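# Sort pins against black-banded master into reject and job trays

## Task

Compare every pin with the master pin that carries a black band: any pin undersized relative to it by more than 0.005 mm goes into the reject tray, and every other pin goes into the job tray. The master itself must end up in neither tray. At the end, open the grippers and pull both arms away.

## Robot and tools

Robot: two arms, left_arm and right_arm, facing each other across a table. Each has a parallel gripper. In the scene frame the table centre is the origin, the table top is at z = +0.020 m and +z is up. left_arm's base sits at (-0.024, +0.469, +0.039) m with quat_wxyz (+0.713, 0, 0, -0.702). right_arm's base sits at (-0.040, -0.462, +0.039) m with quat_wxyz (+0.704, 0, 0, +0.710). The arm names do not match the image sides.

Frames: every hand pose, velocity and target for an arm, and its wrist camera pose, is given in that arm's own base frame. Up is +z in both base frames. cam_high and the table use the scene frame. The gripper's fingers point along its +x axis and close along its y axis. end_effector_position is the midpoint between the fingers, 3 to 4 cm short of the tips. Only the last 1.5 cm of each finger pad is flat.

Row format, shared by execute_actions and move: always 16 plain numbers. The first 8 are for left_arm: x, y, z in metres, then qw, qx, qy, qz (w first), then opening. The next 8 are the same for right_arm. Position and quaternion are absolute targets in that arm's base frame, not offsets. Opening runs from -1 to +1. +1 is fully open (0.080 m), empty fingers meet near -0.78, and values below that add nothing. Closing fully takes at least about 0.6 s. To hold a part, command about 0.08 below the grip_measured reading at first contact.

execute_actions(actions, cameras): actions is a list of actions. Each action is a table of up to 15 rows, one row per 1/30 s control step, and the last row repeats to fill 15 steps. An action is refused for both arms if any target lies more than 0.6 m from that gripper's current position along one of its axes. The first action is checked against the last reported state. An empty list just returns the state and images. Each control step clips the command to within 70 mm and 16 degrees of the measured pose, so a far target may need several actions. To keep an arm still, resend its last reported pose and its opening unchanged. Resend the same quaternion every row to keep orientation fixed. A 0 in the opening slot is a real command, not a placeholder.

move(target, speed, blend, opening_speed, blocking, cameras): target is one 16-number row, or a list of up to 15 rows taken in order. There is no 0.6 m limit here. The path runs in a straight line from the current Hand target, and all arms finish together, capped at 10 s. speed is in m/s, from 0.002 to 0.5 with default 0.25, and turning is capped at twice that in rad/s. It can be one number or one per target. blend, in metres, rounds corners in a list. opening_speed is the fingers' rate on the -1..1 scale per second, 0.2 or more. New openings in later rows apply only after the arms come to rest at that row. blocking=false returns after about 0.5 s while the move continues, and a new move replaces it. Paths do not avoid obstacles or the other arm, and grippers lag behind and may overshoot, especially with a stretched arm. Do not route a path close to an arm's own base. The result adds a move: line with an ending such as done, off_target, moving, held, blocked or fault, plus limits (paced = pose clipped, held = steps withheld). done means at rest within 8 mm and 2 degrees, but it does not tell you whether anything was touched.

wait(seconds 0 to 10): lets time pass with the last commands held. stop(): brakes a running move. zoom_image(camera, region [x0,y0,x1,y1] in pixels, at most 504x504): enlarges part of the latest image from cam_high, cam_left_wrist or cam_right_wrist. All three images are 896x504. show_instructions(): shows the reference sheet. read_manual(section="licences"): licence text only. finished_scene(scene): ends scene 1 or 2 and cannot be undone.

Results: for each arm you get end_effector_position, end_effector_quat_wxyz, velocities (left out when Joint velocities reads within noise), and Joint positions, whose last number is the finger opening in metres. You also get grip_measured, a Hand target line, Tool commands, Joint torques and External joint torques, and for execute_actions some per-step positions. Reported poses can be off by a few centimetres. Grip readings can be off by about 1 mm, and under a hard squeeze read up to about 3 mm narrower than the part. Because of friction and gravity, a gripper may stop short, sag or tilt, so check it after every motion and correct it.

Cautions: contact torque reaching a joint's limit triggers a 10 s TORQUE FAULT. The limits in N m are waist 18.2, shoulder 22.5, elbow 22.4, wrist pitch 5.92, wrist yaw 5.9, wrist roll 5.54. Holding loads, reaching far out or pushing toward an unreachable pose heats the motors. A MOTOR HOT line appears at 50 °C, and at 95 °C an over-temperature stop follows. Keep the two arms, grippers and wrist cameras apart, because a hard collision between them can end the scene as a failure. Do not drop parts, release them while moving, slam them or push hard. Anything left off the table ends the scene. Parts may sometimes be tugged or nudged. While you think, the scene keeps running.

Each tool is called after "Request:" as name(argument=value, ...), one argument or row to a line, values as JSON.

Reference images:

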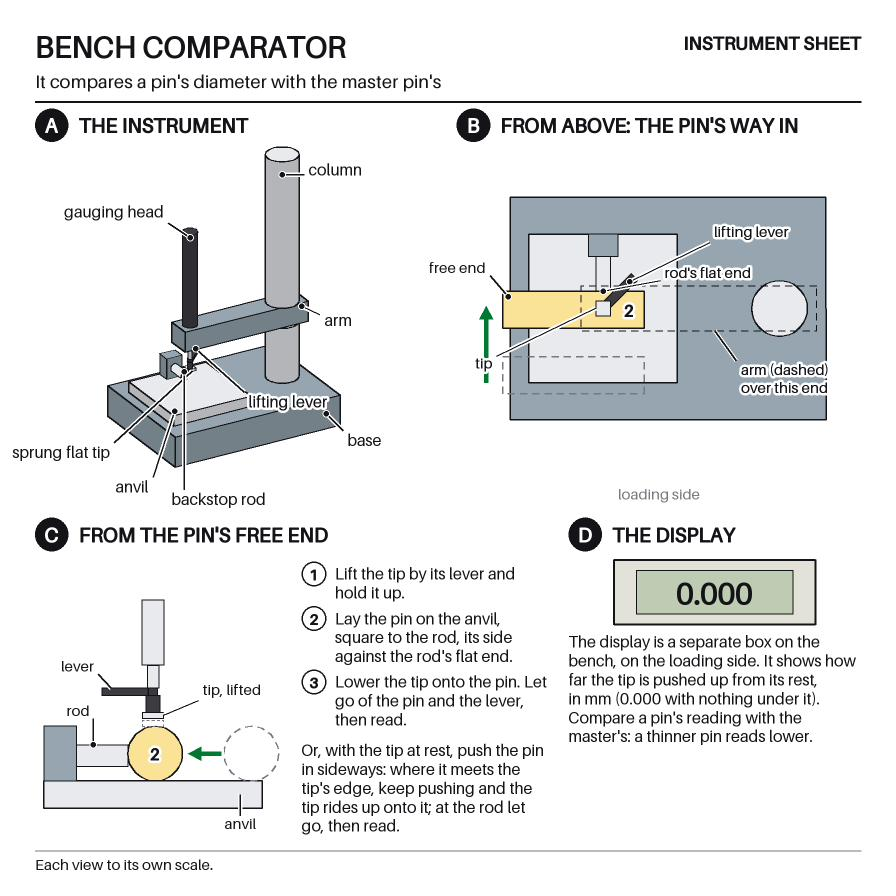

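## Session

Request:
execute_actions(
  actions=[],
)

Scene clock: 0.00 s.
left_arm: end_effector_position=(+0.2557, -0.0317, +0.3216) grip_measured=+0.994 end_effector_quat_wxyz=(+0.906, +0.383, +0.040, -0.174) | right_arm: end_effector_position=(+0.2594, -0.3623, +0.2218) grip_measured=+1.000 end_effector_quat_wxyz=(+0.837, +0.469, +0.115, -0.255)
Joint positions: left_arm=[0.096 0.689 0.841 -0.376 0.382 0.854 0.08] | right_arm=[-1.172 1.633 1.227 -0.2 -0.711 0.514 0.08]
Joint velocities: within noise
Joint torques (N m): no reading
External joint torques (N m): no reading
Heat: left arm: hottest wrist pitch 35 °C (+0.0 °C/min); right arm: hottest wrist pitch 29 °C (+0.0 °C/min).
Hand target: left_arm +0.2554, -0.0317, +0.3226; +0.906, +0.384, +0.039, -0.173 | right_arm +0.2595, -0.3623, +0.2220; +0.838, +0.469, +0.114, -0.255
Tool commands: left_gripper/opening=+0.99424 right_gripper/opening=+1.0

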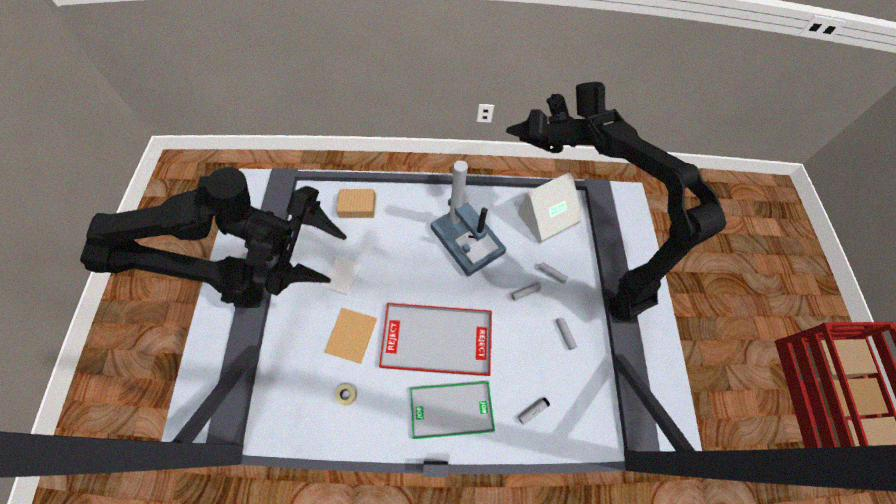

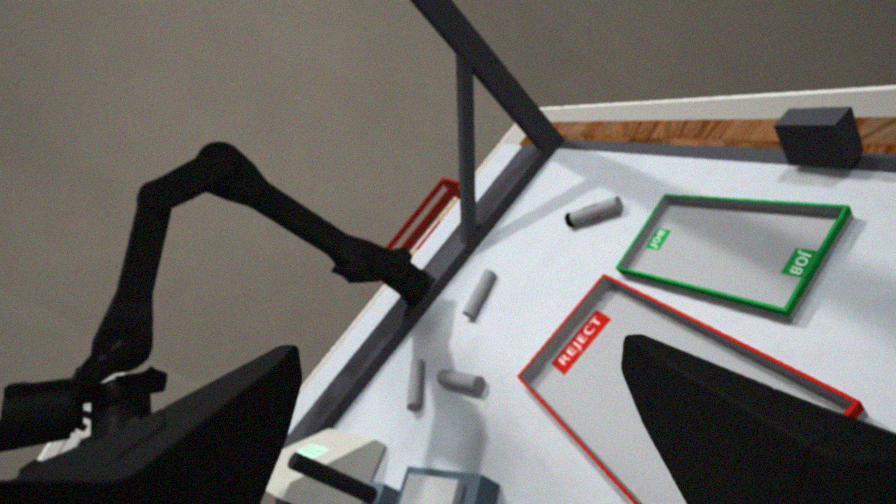

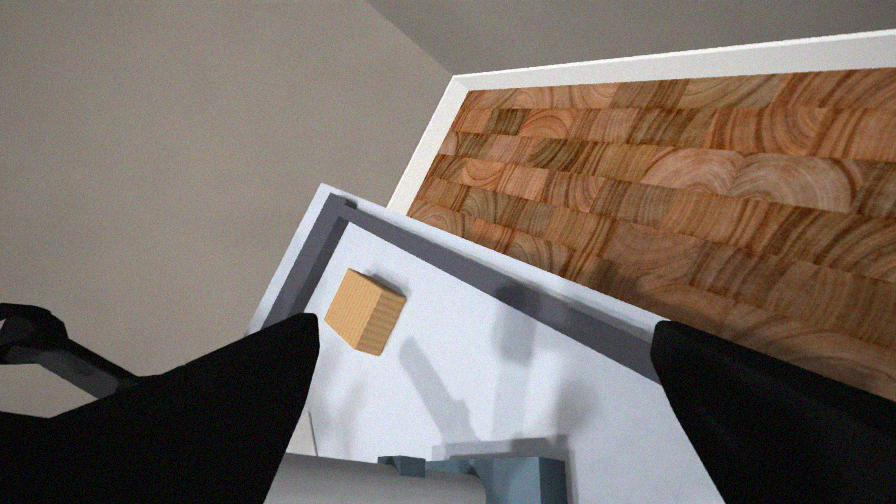

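Request:
zoom_image(
  camera="cam_high",
  region=[400, 150, 620, 280],
)

Request:
zoom_image(
  camera="cam_high",
  region=[320, 240, 640, 450],
)

Scaled by 2.291 from the camera's 896x504 image, which has a finer 1280x720 frame.

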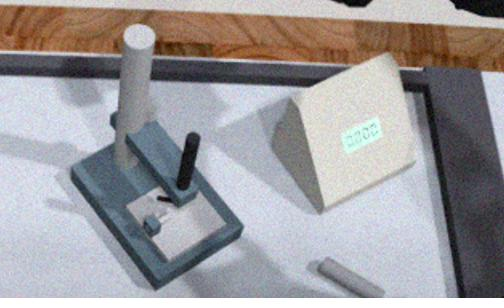

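Scaled by 1.575 from the camera's 896x504 image, which has a finer 1280x720 frame.

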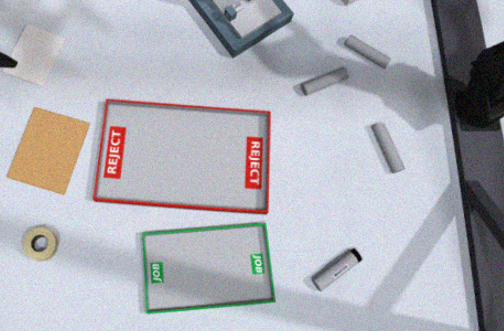

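Request:
zoom_image(
  camera="cam_high",
  region=[530, 190, 586, 225],
)

Request:
zoom_image(
  camera="cam_high",
  region=[420, 150, 520, 280],
)

Request:
zoom_image(
  camera="cam_left_wrist",
  region=[260, 400, 600, 504],
)

Request:
zoom_image(
  camera="cam_right_wrist",
  region=[260, 400, 760, 504],
)

Scaled by 9.000 from the camera's 896x504 image, which has a finer 1280x720 frame.

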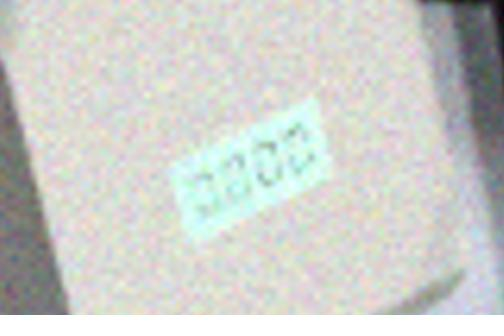

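Scaled by 3.877 from the camera's 896x504 image, which has a finer 1280x720 frame.

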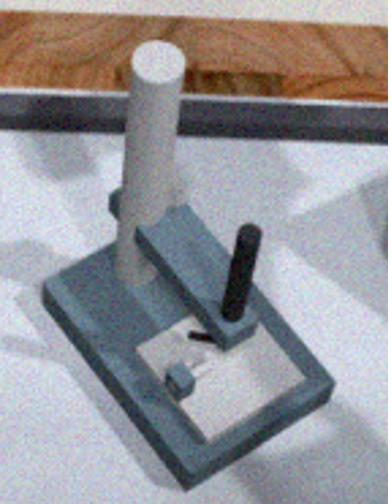

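Scaled by 1.482 from the camera's 896x504 image, which has a finer 1280x720 frame.

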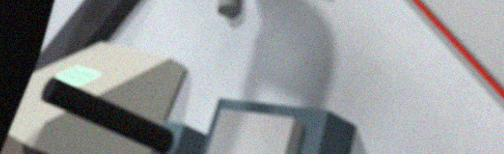

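Scaled by 1.008 from the camera's 896x504 image, which has a finer 1280x720 frame.

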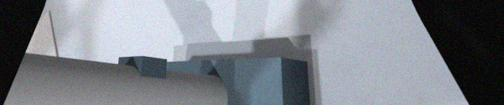

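Request:
move(
  target=[
    [0.33,0.0,0.42,0.935,-0.065,0.251,0.242,1,0.27,-0.34,0.34,0.837,0.469,0.115,-0.255,1],
    [0.33,0.0,0.42,0.935,-0.065,0.251,0.242,1,0.25,0.0,0.30,0.7071,0,0.7071,0,1],
  ],
  blend=0.05,
)

Scene clock: 147.73 s.
left_arm: end_effector_position=(+0.3284, -0.0007, +0.4182) grip_measured=+0.994 end_effector_quat_wxyz=(+0.935, -0.063, +0.253, +0.239) | right_arm: end_effector_position=(+0.2525, -0.0007, +0.3000) grip_measured=+1.000 end_effector_quat_wxyz=(+0.821, +0.000, +0.571, +0.000)
Joint positions: left_arm=[-0.287 1.445 1.954 -1.201 -0.659 -0.466 0.08] | right_arm=[-0.004 1.374 1.733 -1.575 -0.002 -0.004 0.08]
Joint velocities: within noise
Joint torques (N m): left_arm=[0.2 -3.37 7.45 1.35 -0.48 -0.09] | right_arm=[0.36 -5.08 4.17 0.51 0.06 0.13]
External joint torques (N m): left_arm=[0.21 0.84 2.27 -0.02 -0.22 -0.1] | right_arm=[0.38 -1.27 -1.15 -0.41 0.06 0.13]
Heat: left arm: hottest wrist pitch 47 °C (+0.0 °C/min); right arm: hottest shoulder 35 °C (+2.0 °C/min).
Hand target: left_arm +0.3299, +0.0000, +0.4200; +0.935, -0.065, +0.251, +0.242 | right_arm +0.2501, -0.0001, +0.2994; +0.820, +0.000, +0.572, +0.000
Off the commanded pose: left_arm 0.003 m, 0 deg | right_arm 0.003 m, 20 deg; orientation clipped.
joint sent to its limit (right arm) — joint 4 (wrist pitch), lower limit. The joint targets are off in orientation, not in position.
move: off_target (right_arm); limits=paced

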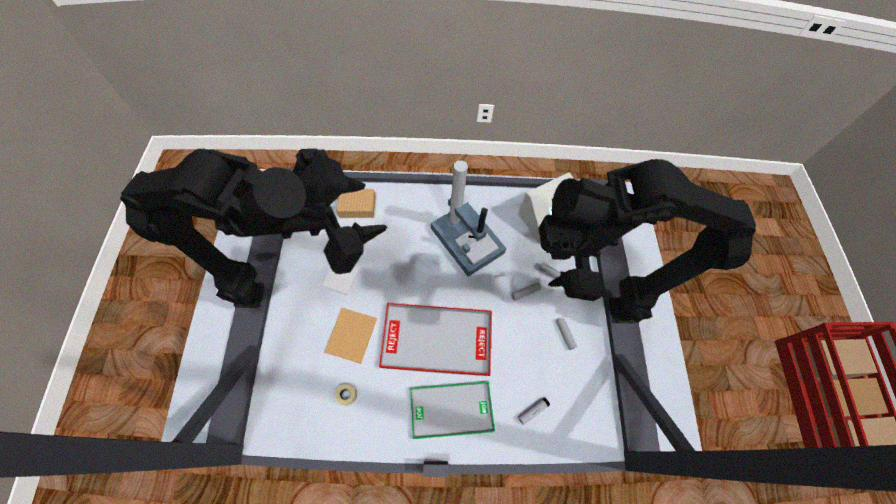

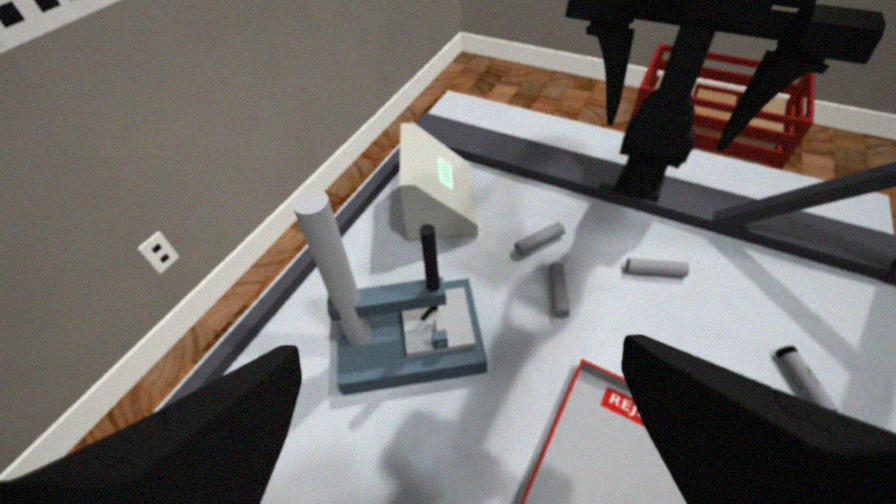

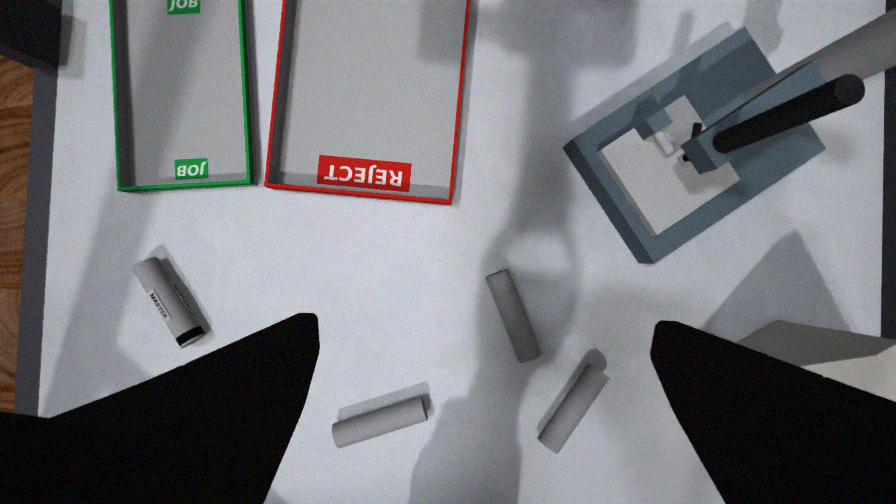

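Request:
zoom_image(
  camera="cam_right_wrist",
  region=[240, 250, 740, 504],
)

Request:
zoom_image(
  camera="cam_left_wrist",
  region=[290, 110, 590, 400],
)

Request:
zoom_image(
  camera="cam_left_wrist",
  region=[420, 150, 470, 200],
)

Request:
zoom_image(
  camera="cam_right_wrist",
  region=[550, 20, 896, 280],
)

Scaled by 1.008 from the camera's 896x504 image, which has a finer 1280x720 frame.

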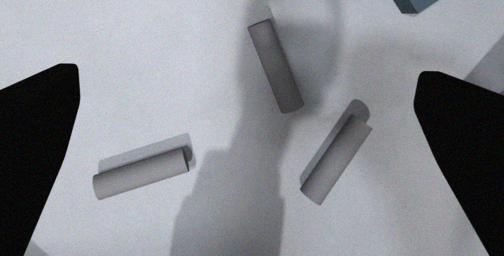

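Scaled by 1.680 from the camera's 896x504 image, which has a finer 1280x720 frame.

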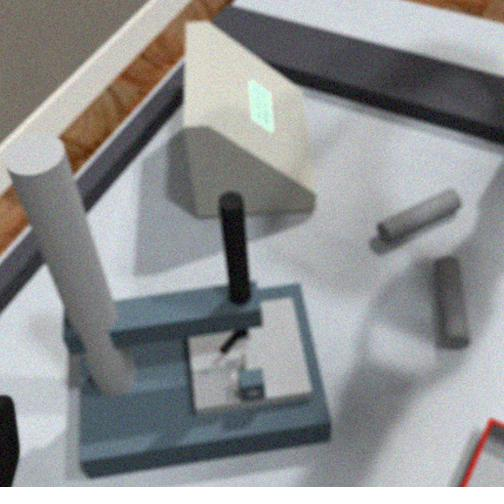

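Scaled by 10.080 from the camera's 896x504 image, which has a finer 1280x720 frame.

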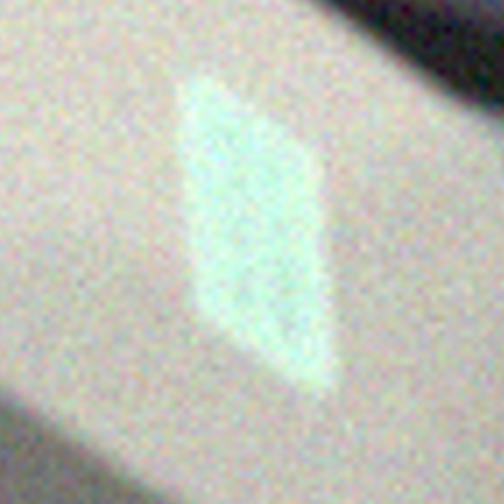

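Scaled by 1.457 from the camera's 896x504 image, which has a finer 1280x720 frame.

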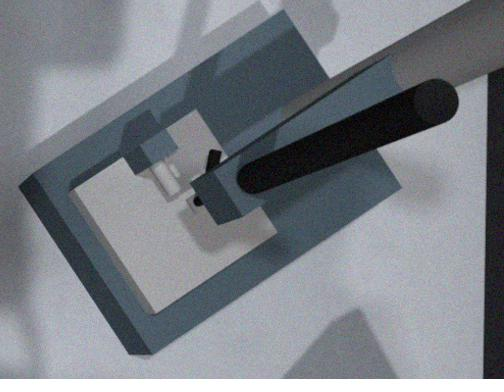

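Request:
move(
  target=[0.33,0.0,0.42,0.935,-0.065,0.251,0.242,1,0.194,0.226,0.10,0.8813,-0.0986,0.4109,0.2115,0.2],
)

Scene clock: 317.80 s.
left_arm: end_effector_position=(+0.3284, -0.0007, +0.4182) grip_measured=+0.994 end_effector_quat_wxyz=(+0.935, -0.063, +0.253, +0.239) | right_arm: end_effector_position=(+0.1955, +0.2271, +0.1048) grip_measured=+0.203 end_effector_quat_wxyz=(+0.883, -0.095, +0.407, +0.214)
Joint positions: left_arm=[-0.287 1.445 1.954 -1.201 -0.659 -0.466 0.08] | right_arm=[1.033 1.232 0.674 -0.383 0.349 0.447 0.044]
Joint velocities: within noise
Joint torques (N m): left_arm=[0.15 -3.37 7.48 1.33 -0.49 -0.1] | right_arm=[0.34 -3.35 5.26 1.05 0.27 0.18]
External joint torques (N m): left_arm=[0.15 0.88 2.24 -0.06 -0.23 -0.1] | right_arm=[0.35 0.48 -1.1 -0.19 0.08 0.18]
Heat: left arm: hottest wrist pitch 43 °C (+0.0 °C/min); right arm: hottest shoulder 33 °C (+0.0 °C/min).
Hand target: left_arm +0.3299, +0.0000, +0.4200; +0.935, -0.065, +0.251, +0.242 | right_arm +0.1940, +0.2259, +0.1000; +0.881, -0.099, +0.411, +0.211
Off the commanded pose: left_arm 0.003 m, 0 deg | right_arm 0.005 m, 1 deg.
move: done

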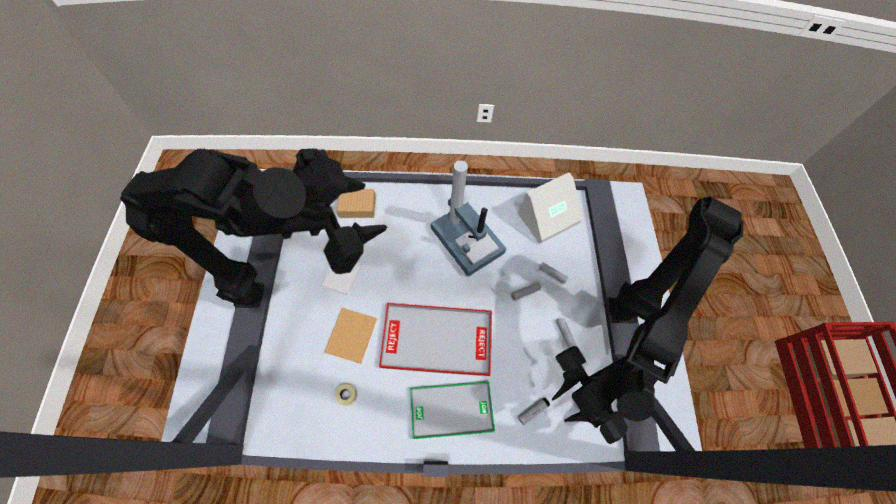

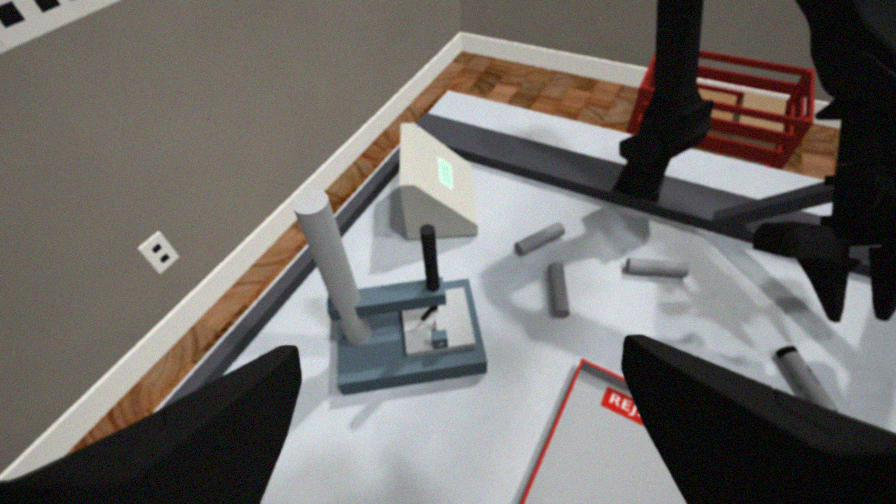

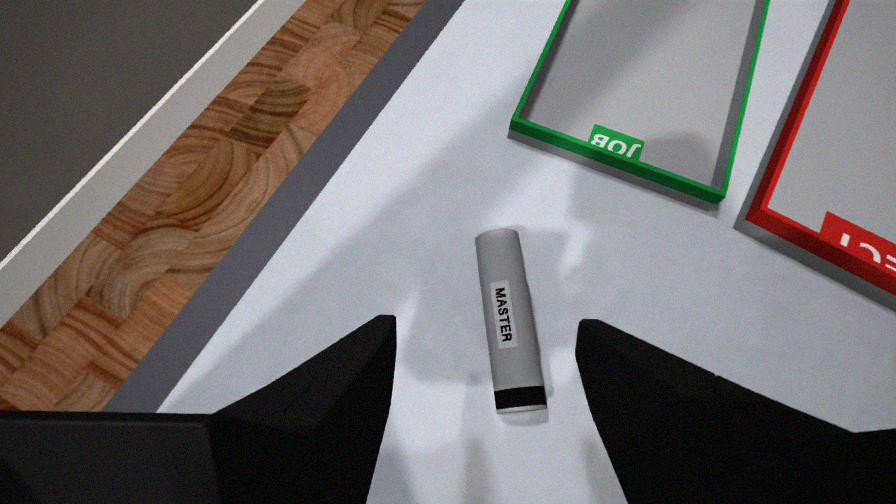

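Request:
move(
  target=[0.33,0.0,0.42,0.935,-0.065,0.251,0.242,1,0.2054,0.2069,0.04,0.8723,-0.1147,0.4068,0.2460,0.1],
  cameras=["cam_right_wrist"],
)

Scene clock: 357.17 s.
left_arm: end_effector_position=(+0.3284, -0.0007, +0.4182) grip_measured=+0.994 end_effector_quat_wxyz=(+0.935, -0.063, +0.253, +0.239) | right_arm: end_effector_position=(+0.2065, +0.2094, +0.0446) grip_measured=+0.103 end_effector_quat_wxyz=(+0.875, -0.110, +0.402, +0.247)
Joint positions: left_arm=[-0.287 1.445 1.954 -1.201 -0.659 -0.466 0.08] | right_arm=[0.908 1.314 0.449 -0.026 0.227 0.282 0.04]
Joint velocities: within noise
Joint torques (N m): left_arm=[0.16 -3.38 7.47 1.34 -0.48 -0.1] | right_arm=[-0.37 -3.31 4.61 1.08 0.05 -0.15]
External joint torques (N m): left_arm=[0.14 0.85 2.28 -0.04 -0.21 -0.1] | right_arm=[-0.39 0.53 -1.18 -0.27 -0.07 -0.15]
Heat: left arm: hottest wrist pitch 44 °C (+1.0 °C/min); right arm: hottest elbow 33 °C (+2.0 °C/min).
Hand target: left_arm +0.3299, +0.0000, +0.4200; +0.935, -0.065, +0.251, +0.242 | right_arm +0.2053, +0.2068, +0.0400; +0.872, -0.115, +0.407, +0.246
Off the commanded pose: left_arm 0.003 m, 0 deg | right_arm 0.005 m, 1 deg.
move: done
Images, in order (width x height): cam_right_wrist 896x504.

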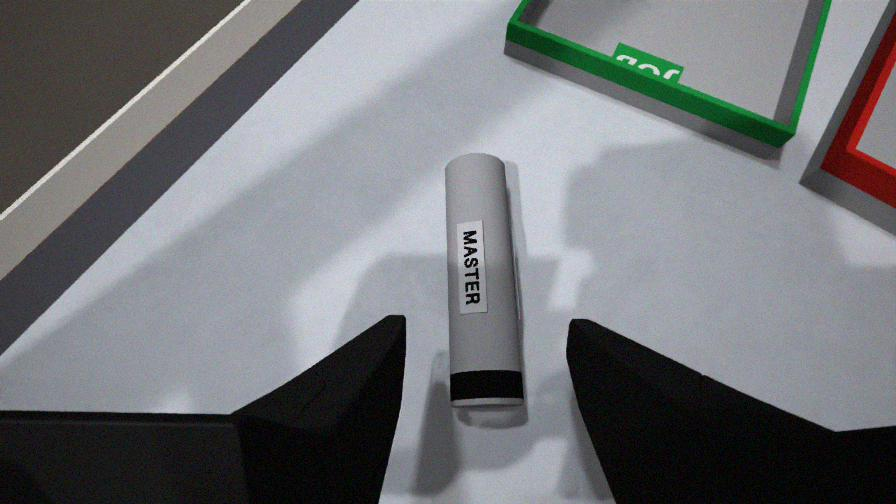

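Request:
move(
  target=[
    [0.33,0.0,0.42,0.935,-0.065,0.251,0.242,1,0.2045,0.2050,0.009,0.8723,-0.1147,0.4068,0.2460,0.1],
    [0.33,0.0,0.42,0.935,-0.065,0.251,0.242,1,0.2045,0.2050,0.009,0.8723,-0.1147,0.4068,0.2460,-0.55],
  ],
  cameras=["cam_right_wrist"],
  speed=0.15,
  opening_speed=1.5,
)

Scene clock: 372.53 s.
left_arm: end_effector_position=(+0.3284, -0.0007, +0.4182) grip_measured=+0.994 end_effector_quat_wxyz=(+0.935, -0.063, +0.253, +0.239) | right_arm: end_effector_position=(+0.2059, +0.2079, +0.0132) grip_measured=-0.378 end_effector_quat_wxyz=(+0.875, -0.110, +0.402, +0.247)
Joint positions: left_arm=[-0.287 1.445 1.954 -1.201 -0.659 -0.466 0.08] | right_arm=[0.905 1.436 0.371 0.175 0.225 0.28 0.018]
Joint velocities: within noise
Joint torques (N m): left_arm=[0.17 -3.39 7.46 1.34 -0.47 -0.11] | right_arm=[-0.29 -3.45 3.84 1.04 0.07 -0.15]
External joint torques (N m): left_arm=[0.19 0.89 2.21 -0.06 -0.22 -0.11] | right_arm=[-0.26 0.54 -1.17 -0.27 -0.06 -0.15]
Heat: left arm: hottest wrist pitch 44 °C (+1.0 °C/min); right arm: hottest wrist pitch 34 °C (+2.0 °C/min).
Hand target: left_arm +0.3299, +0.0000, +0.4200; +0.935, -0.065, +0.251, +0.242 | right_arm +0.2045, +0.2050, +0.0091; +0.872, -0.115, +0.407, +0.246
Off the commanded pose: left_arm 0.003 m, 0 deg | right_arm 0.005 m, 1 deg.
move: done
Images, in order (width x height): cam_right_wrist 896x504.

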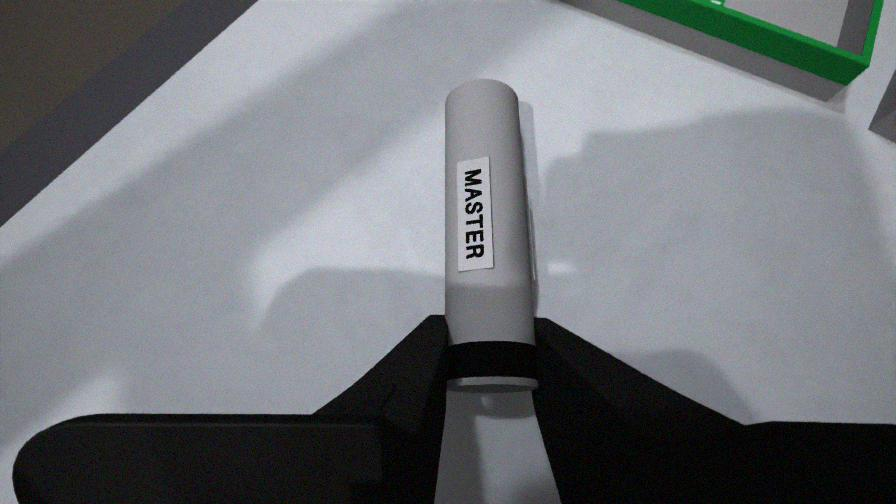

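Request:
move(
  target=[
    [0.33,0.0,0.42,0.935,-0.065,0.251,0.242,1,0.2045,0.2050,0.13,0.8723,-0.1147,0.4068,0.2460,-0.55],
    [0.33,0.0,0.42,0.935,-0.065,0.251,0.242,1,0.295,-0.120,0.16,0.7965,0.2017,0.3714,-0.4325,-0.55],
  ],
  blend=0.04,
)

Scene clock: 412.10 s.
left_arm: end_effector_position=(+0.3284, -0.0007, +0.4182) grip_measured=+0.994 end_effector_quat_wxyz=(+0.935, -0.063, +0.253, +0.239) | right_arm: end_effector_position=(+0.2920, -0.1174, +0.1547) grip_measured=-0.377 end_effector_quat_wxyz=(+0.795, +0.199, +0.380, -0.428)
Joint positions: left_arm=[-0.287 1.445 1.954 -1.201 -0.659 -0.466 0.08] | right_arm=[-0.156 1.343 0.984 -0.714 0.489 0.698 0.018]
Joint velocities: within noise
Joint torques (N m): left_arm=[0.15 -3.38 7.4 1.36 -0.49 -0.11] | right_arm=[-0.4 -4.72 8.4 0.83 0.59 0.19]
External joint torques (N m): left_arm=[0.14 0.91 2.15 -0.04 -0.23 -0.11] | right_arm=[-0.37 0.01 1.95 -0.23 0.29 0.19]
Heat: left arm: hottest wrist pitch 44 °C (+0.0 °C/min); right arm: hottest wrist pitch 35 °C (+2.0 °C/min).
Hand target: left_arm +0.3299, +0.0000, +0.4200; +0.935, -0.065, +0.251, +0.242 | right_arm +0.2949, -0.1200, +0.1601; +0.797, +0.202, +0.371, -0.432
Off the commanded pose: left_arm 0.003 m, 0 deg | right_arm 0.007 m, 1 deg.
move: done

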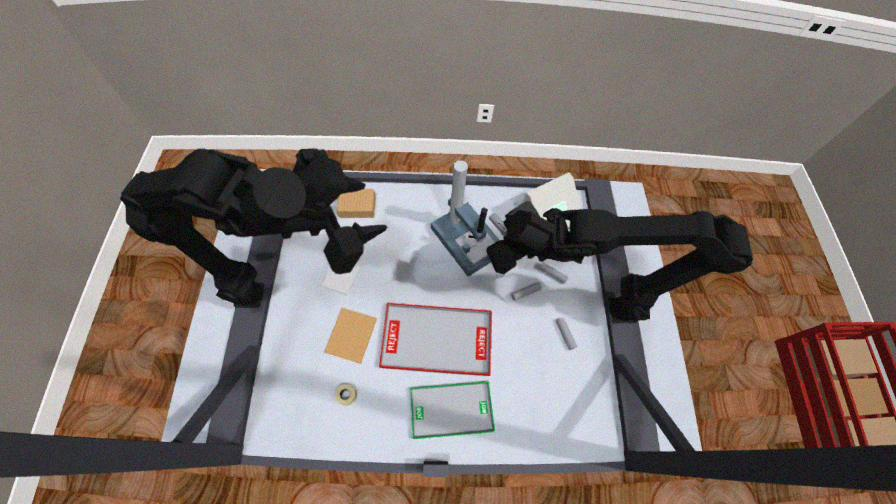

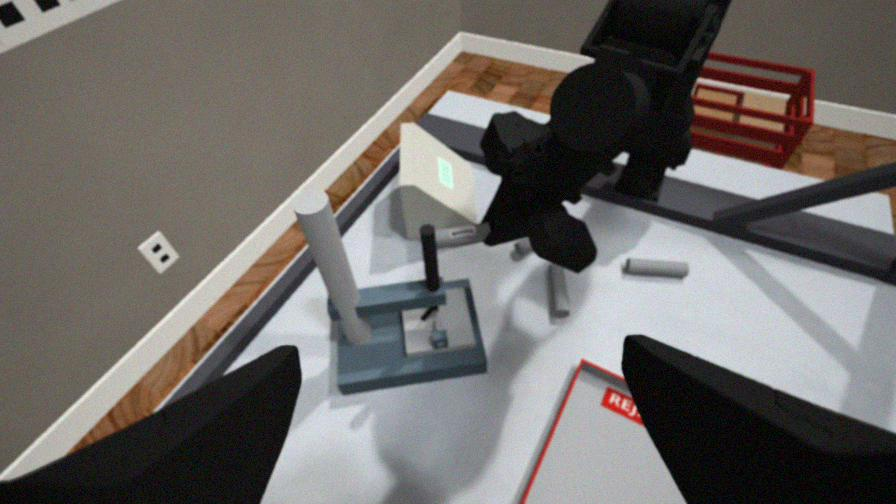

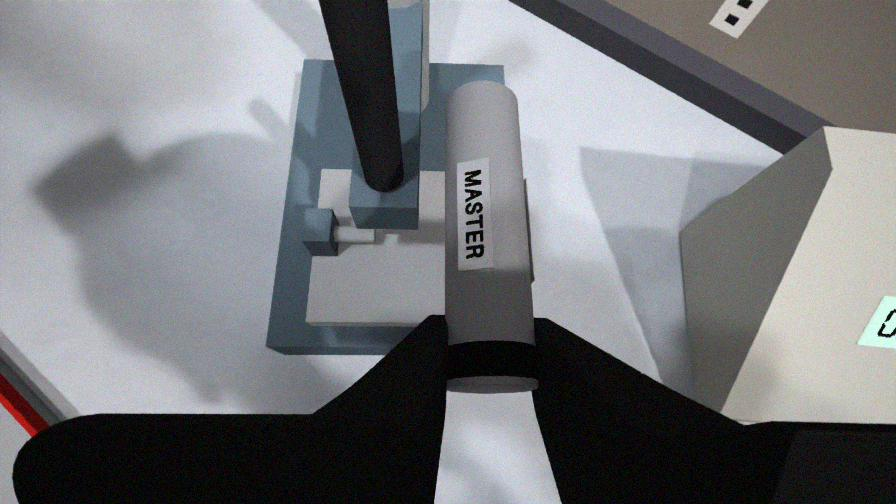

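Request:
move(
  target=[0.33,0.0,0.42,0.935,-0.065,0.251,0.242,1,0.314,-0.145,0.070,0.7993,0.1981,0.3672,-0.4326,-0.55],
  speed=0.12,
)

Request:
zoom_image(
  camera="cam_left_wrist",
  region=[380, 200, 520, 340],
)

Scene clock: 464.43 s.
left_arm: end_effector_position=(+0.3284, -0.0007, +0.4182) grip_measured=+0.994 end_effector_quat_wxyz=(+0.935, -0.063, +0.253, +0.239) | right_arm: end_effector_position=(+0.3145, -0.1435, +0.0712) grip_measured=-0.377 end_effector_quat_wxyz=(+0.800, +0.200, +0.367, -0.431)
Joint positions: left_arm=[-0.287 1.445 1.954 -1.201 -0.659 -0.466 0.08] | right_arm=[-0.233 1.542 0.785 -0.255 0.461 0.624 0.018]
Joint velocities: within noise
Joint torques (N m): left_arm=[0.14 -3.42 7.4 1.34 -0.48 -0.1] | right_arm=[-0.29 -5.65 5.5 1.14 0.39 -0.13]
External joint torques (N m): left_arm=[0.12 0.88 2.16 -0.04 -0.21 -0.1] | right_arm=[-0.28 -0.06 -0.31 0.01 0.12 -0.13]
Heat: left arm: hottest wrist pitch 44 °C (+0.0 °C/min); right arm: hottest elbow 39 °C (+7.1 °C/min).
Hand target: left_arm +0.3299, +0.0000, +0.4200; +0.935, -0.065, +0.251, +0.242 | right_arm +0.3140, -0.1450, +0.0700; +0.799, +0.198, +0.367, -0.433
Off the commanded pose: left_arm 0.003 m, 0 deg | right_arm 0.002 m, 0 deg.
move: done

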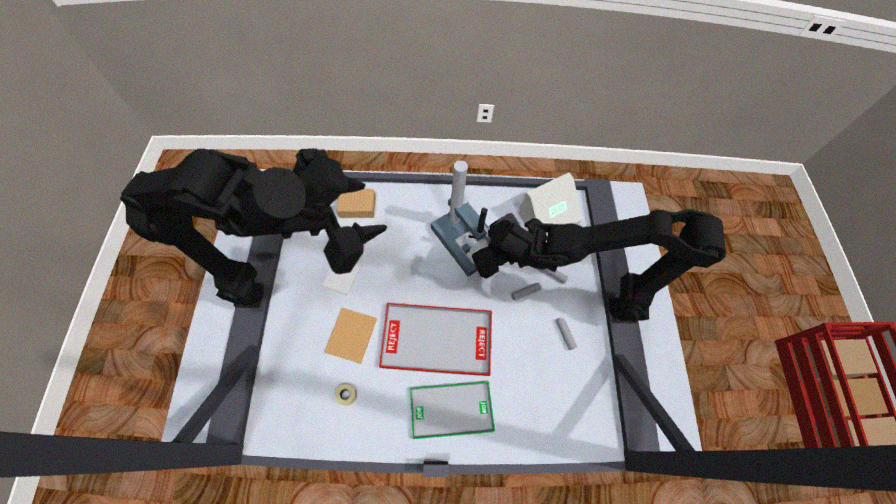

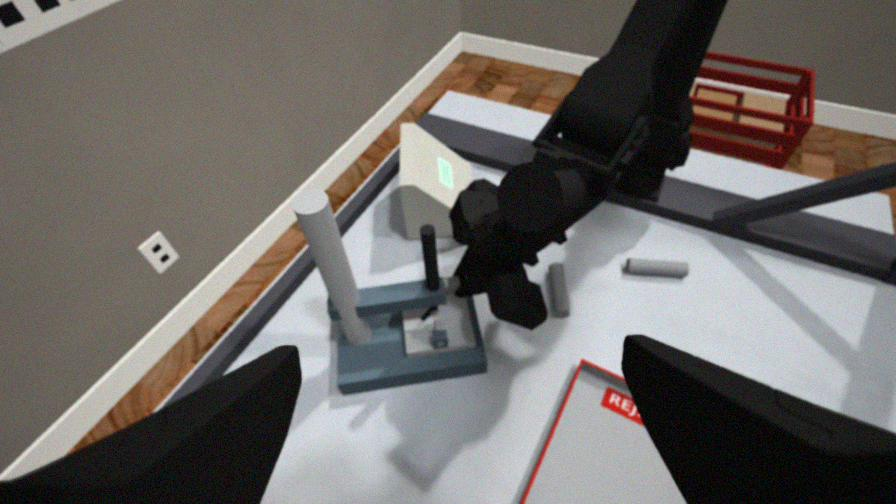

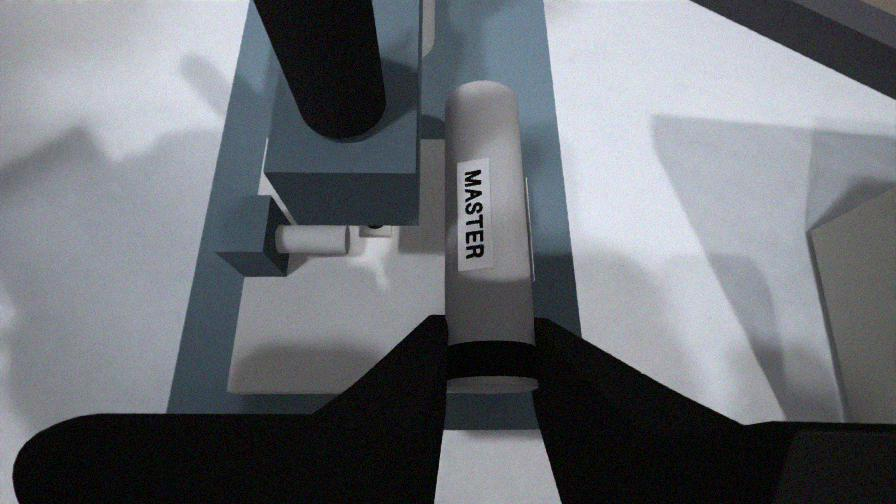

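Scaled by 3.600 from the camera's 896x504 image, which has a finer 1280x720 frame.

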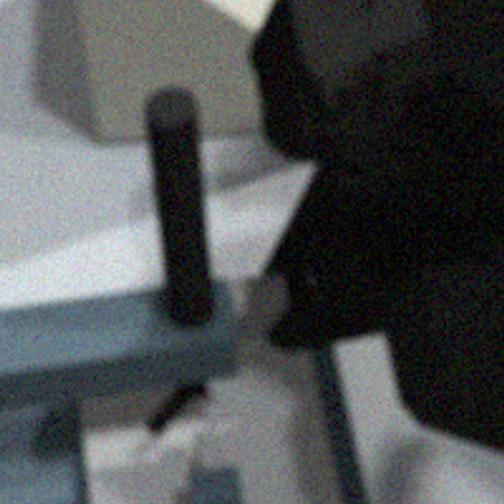

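Request:
move(
  target=[
    [0.33,0.0,0.42,0.935,-0.065,0.251,0.242,1,0.3096,-0.1383,0.060,0.7993,0.1981,0.3672,-0.4326,-0.55],
    [0.33,0.0,0.42,0.935,-0.065,0.251,0.242,1,0.3096,-0.1383,0.042,0.7993,0.1981,0.3672,-0.4326,-0.55],
  ],
  speed=0.08,
)

Request:
zoom_image(
  camera="cam_right_wrist",
  region=[200, 50, 600, 430],
)

Scene clock: 506.87 s.
left_arm: end_effector_position=(+0.3284, -0.0007, +0.4182) grip_measured=+0.994 end_effector_quat_wxyz=(+0.935, -0.063, +0.253, +0.239) | right_arm: end_effector_position=(+0.3140, -0.1399, +0.0536) grip_measured=-0.377 end_effector_quat_wxyz=(+0.806, +0.199, +0.353, -0.431)
Joint positions: left_arm=[-0.287 1.445 1.954 -1.201 -0.659 -0.466 0.08] | right_arm=[-0.216 1.571 0.714 -0.13 0.479 0.634 0.018]
Joint velocities: within noise
Joint torques (N m): left_arm=[0.16 -3.37 7.46 1.35 -0.48 -0.11] | right_arm=[0.04 -3.44 3.77 0.98 0.12 0.17]
External joint torques (N m): left_arm=[0.18 0.91 2.23 -0.04 -0.22 -0.11] | right_arm=[0.03 2.17 -1.83 -0.19 -0.15 0.17]
Heat: left arm: hottest wrist pitch 44 °C (+0.0 °C/min); right arm: hottest wrist pitch 37 °C (+4.0 °C/min).
Hand target: left_arm +0.3299, +0.0000, +0.4200; +0.935, -0.065, +0.251, +0.242 | right_arm +0.3093, -0.1382, +0.0424; +0.799, +0.198, +0.367, -0.433
Off the commanded pose: left_arm 0.003 m, 0 deg | right_arm 0.013 m, 2 deg.
move: off_target (right_arm)

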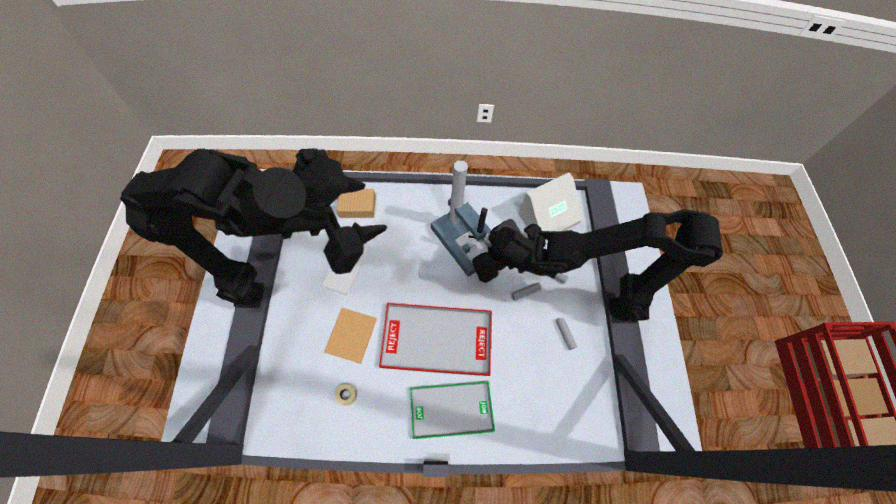

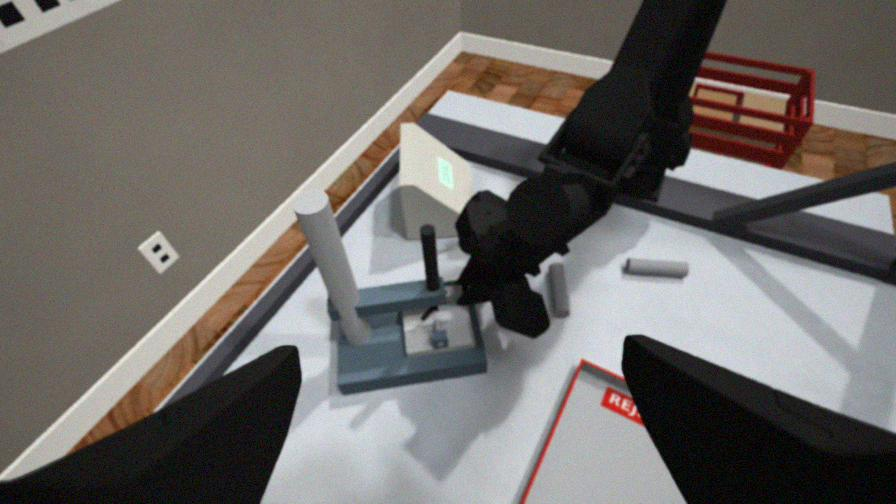

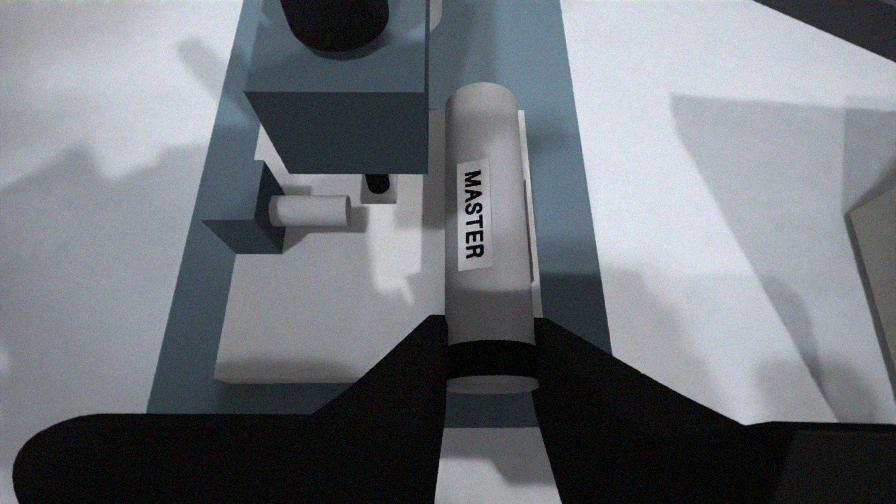

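Scaled by 1.260 from the camera's 896x504 image, which has a finer 1280x720 frame.

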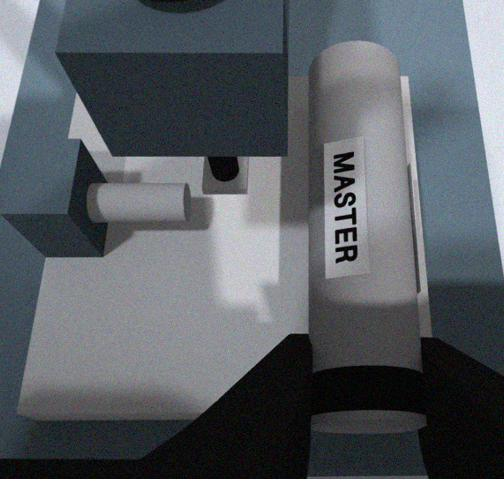

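Request:
move(
  target=[
    [0.33,0.0,0.42,0.935,-0.065,0.251,0.242,1,0.3063,-0.1333,0.060,0.7993,0.1981,0.3672,-0.4326,-0.55],
    [0.33,0.0,0.42,0.935,-0.065,0.251,0.242,1,0.3063,-0.1333,0.053,0.7993,0.1981,0.3672,-0.4326,-0.55],
  ],
  speed=0.05,
  cameras=["cam_right_wrist"],
)

Request:
zoom_image(
  camera="cam_right_wrist",
  region=[200, 50, 600, 430],
)

Scene clock: 545.47 s.
left_arm: end_effector_position=(+0.3284, -0.0007, +0.4182) grip_measured=+0.994 end_effector_quat_wxyz=(+0.935, -0.063, +0.253, +0.239) | right_arm: end_effector_position=(+0.3067, -0.1347, +0.0552) grip_measured=-0.377 end_effector_quat_wxyz=(+0.800, +0.197, +0.366, -0.433)
Joint positions: left_arm=[-0.287 1.445 1.954 -1.201 -0.659 -0.466 0.08] | right_arm=[-0.204 1.547 0.716 -0.193 0.483 0.65 0.018]
Joint velocities: within noise
Joint torques (N m): left_arm=[0.15 -3.42 7.46 1.35 -0.48 -0.1] | right_arm=[0.43 -5.48 4.82 1.06 0.29 0.16]
External joint torques (N m): left_arm=[0.14 0.87 2.21 -0.05 -0.22 -0.1] | right_arm=[0.43 -0.04 -0.79 -0.06 0 0.15]
Heat: left arm: hottest wrist pitch 45 °C (+1.0 °C/min); right arm: hottest elbow 34 °C (-2.0 °C/min).
Hand target: left_arm +0.3299, +0.0000, +0.4200; +0.935, -0.065, +0.251, +0.242 | right_arm +0.3062, -0.1333, +0.0529; +0.799, +0.198, +0.367, -0.433
Off the commanded pose: left_arm 0.003 m, 0 deg | right_arm 0.003 m, 0 deg.
move: done
Images, in order (width x height): cam_right_wrist 896x504.

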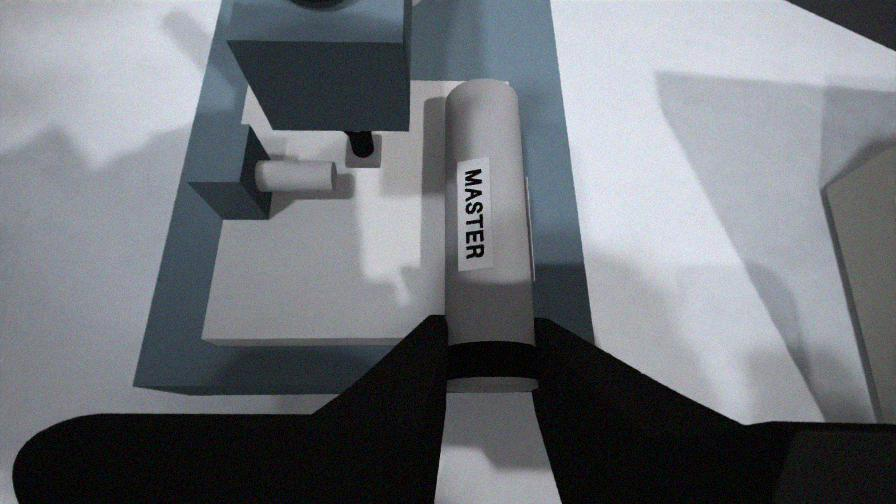

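Scaled by 1.260 from the camera's 896x504 image, which has a finer 1280x720 frame.

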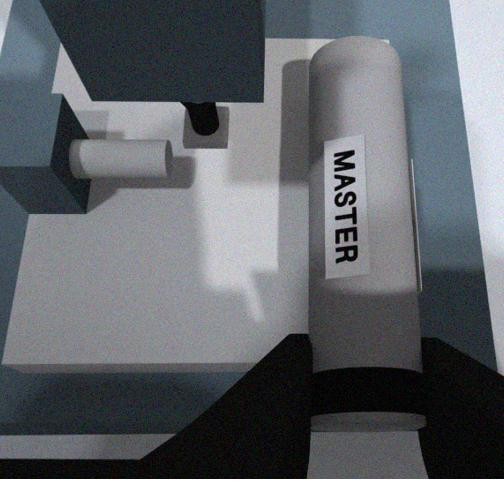

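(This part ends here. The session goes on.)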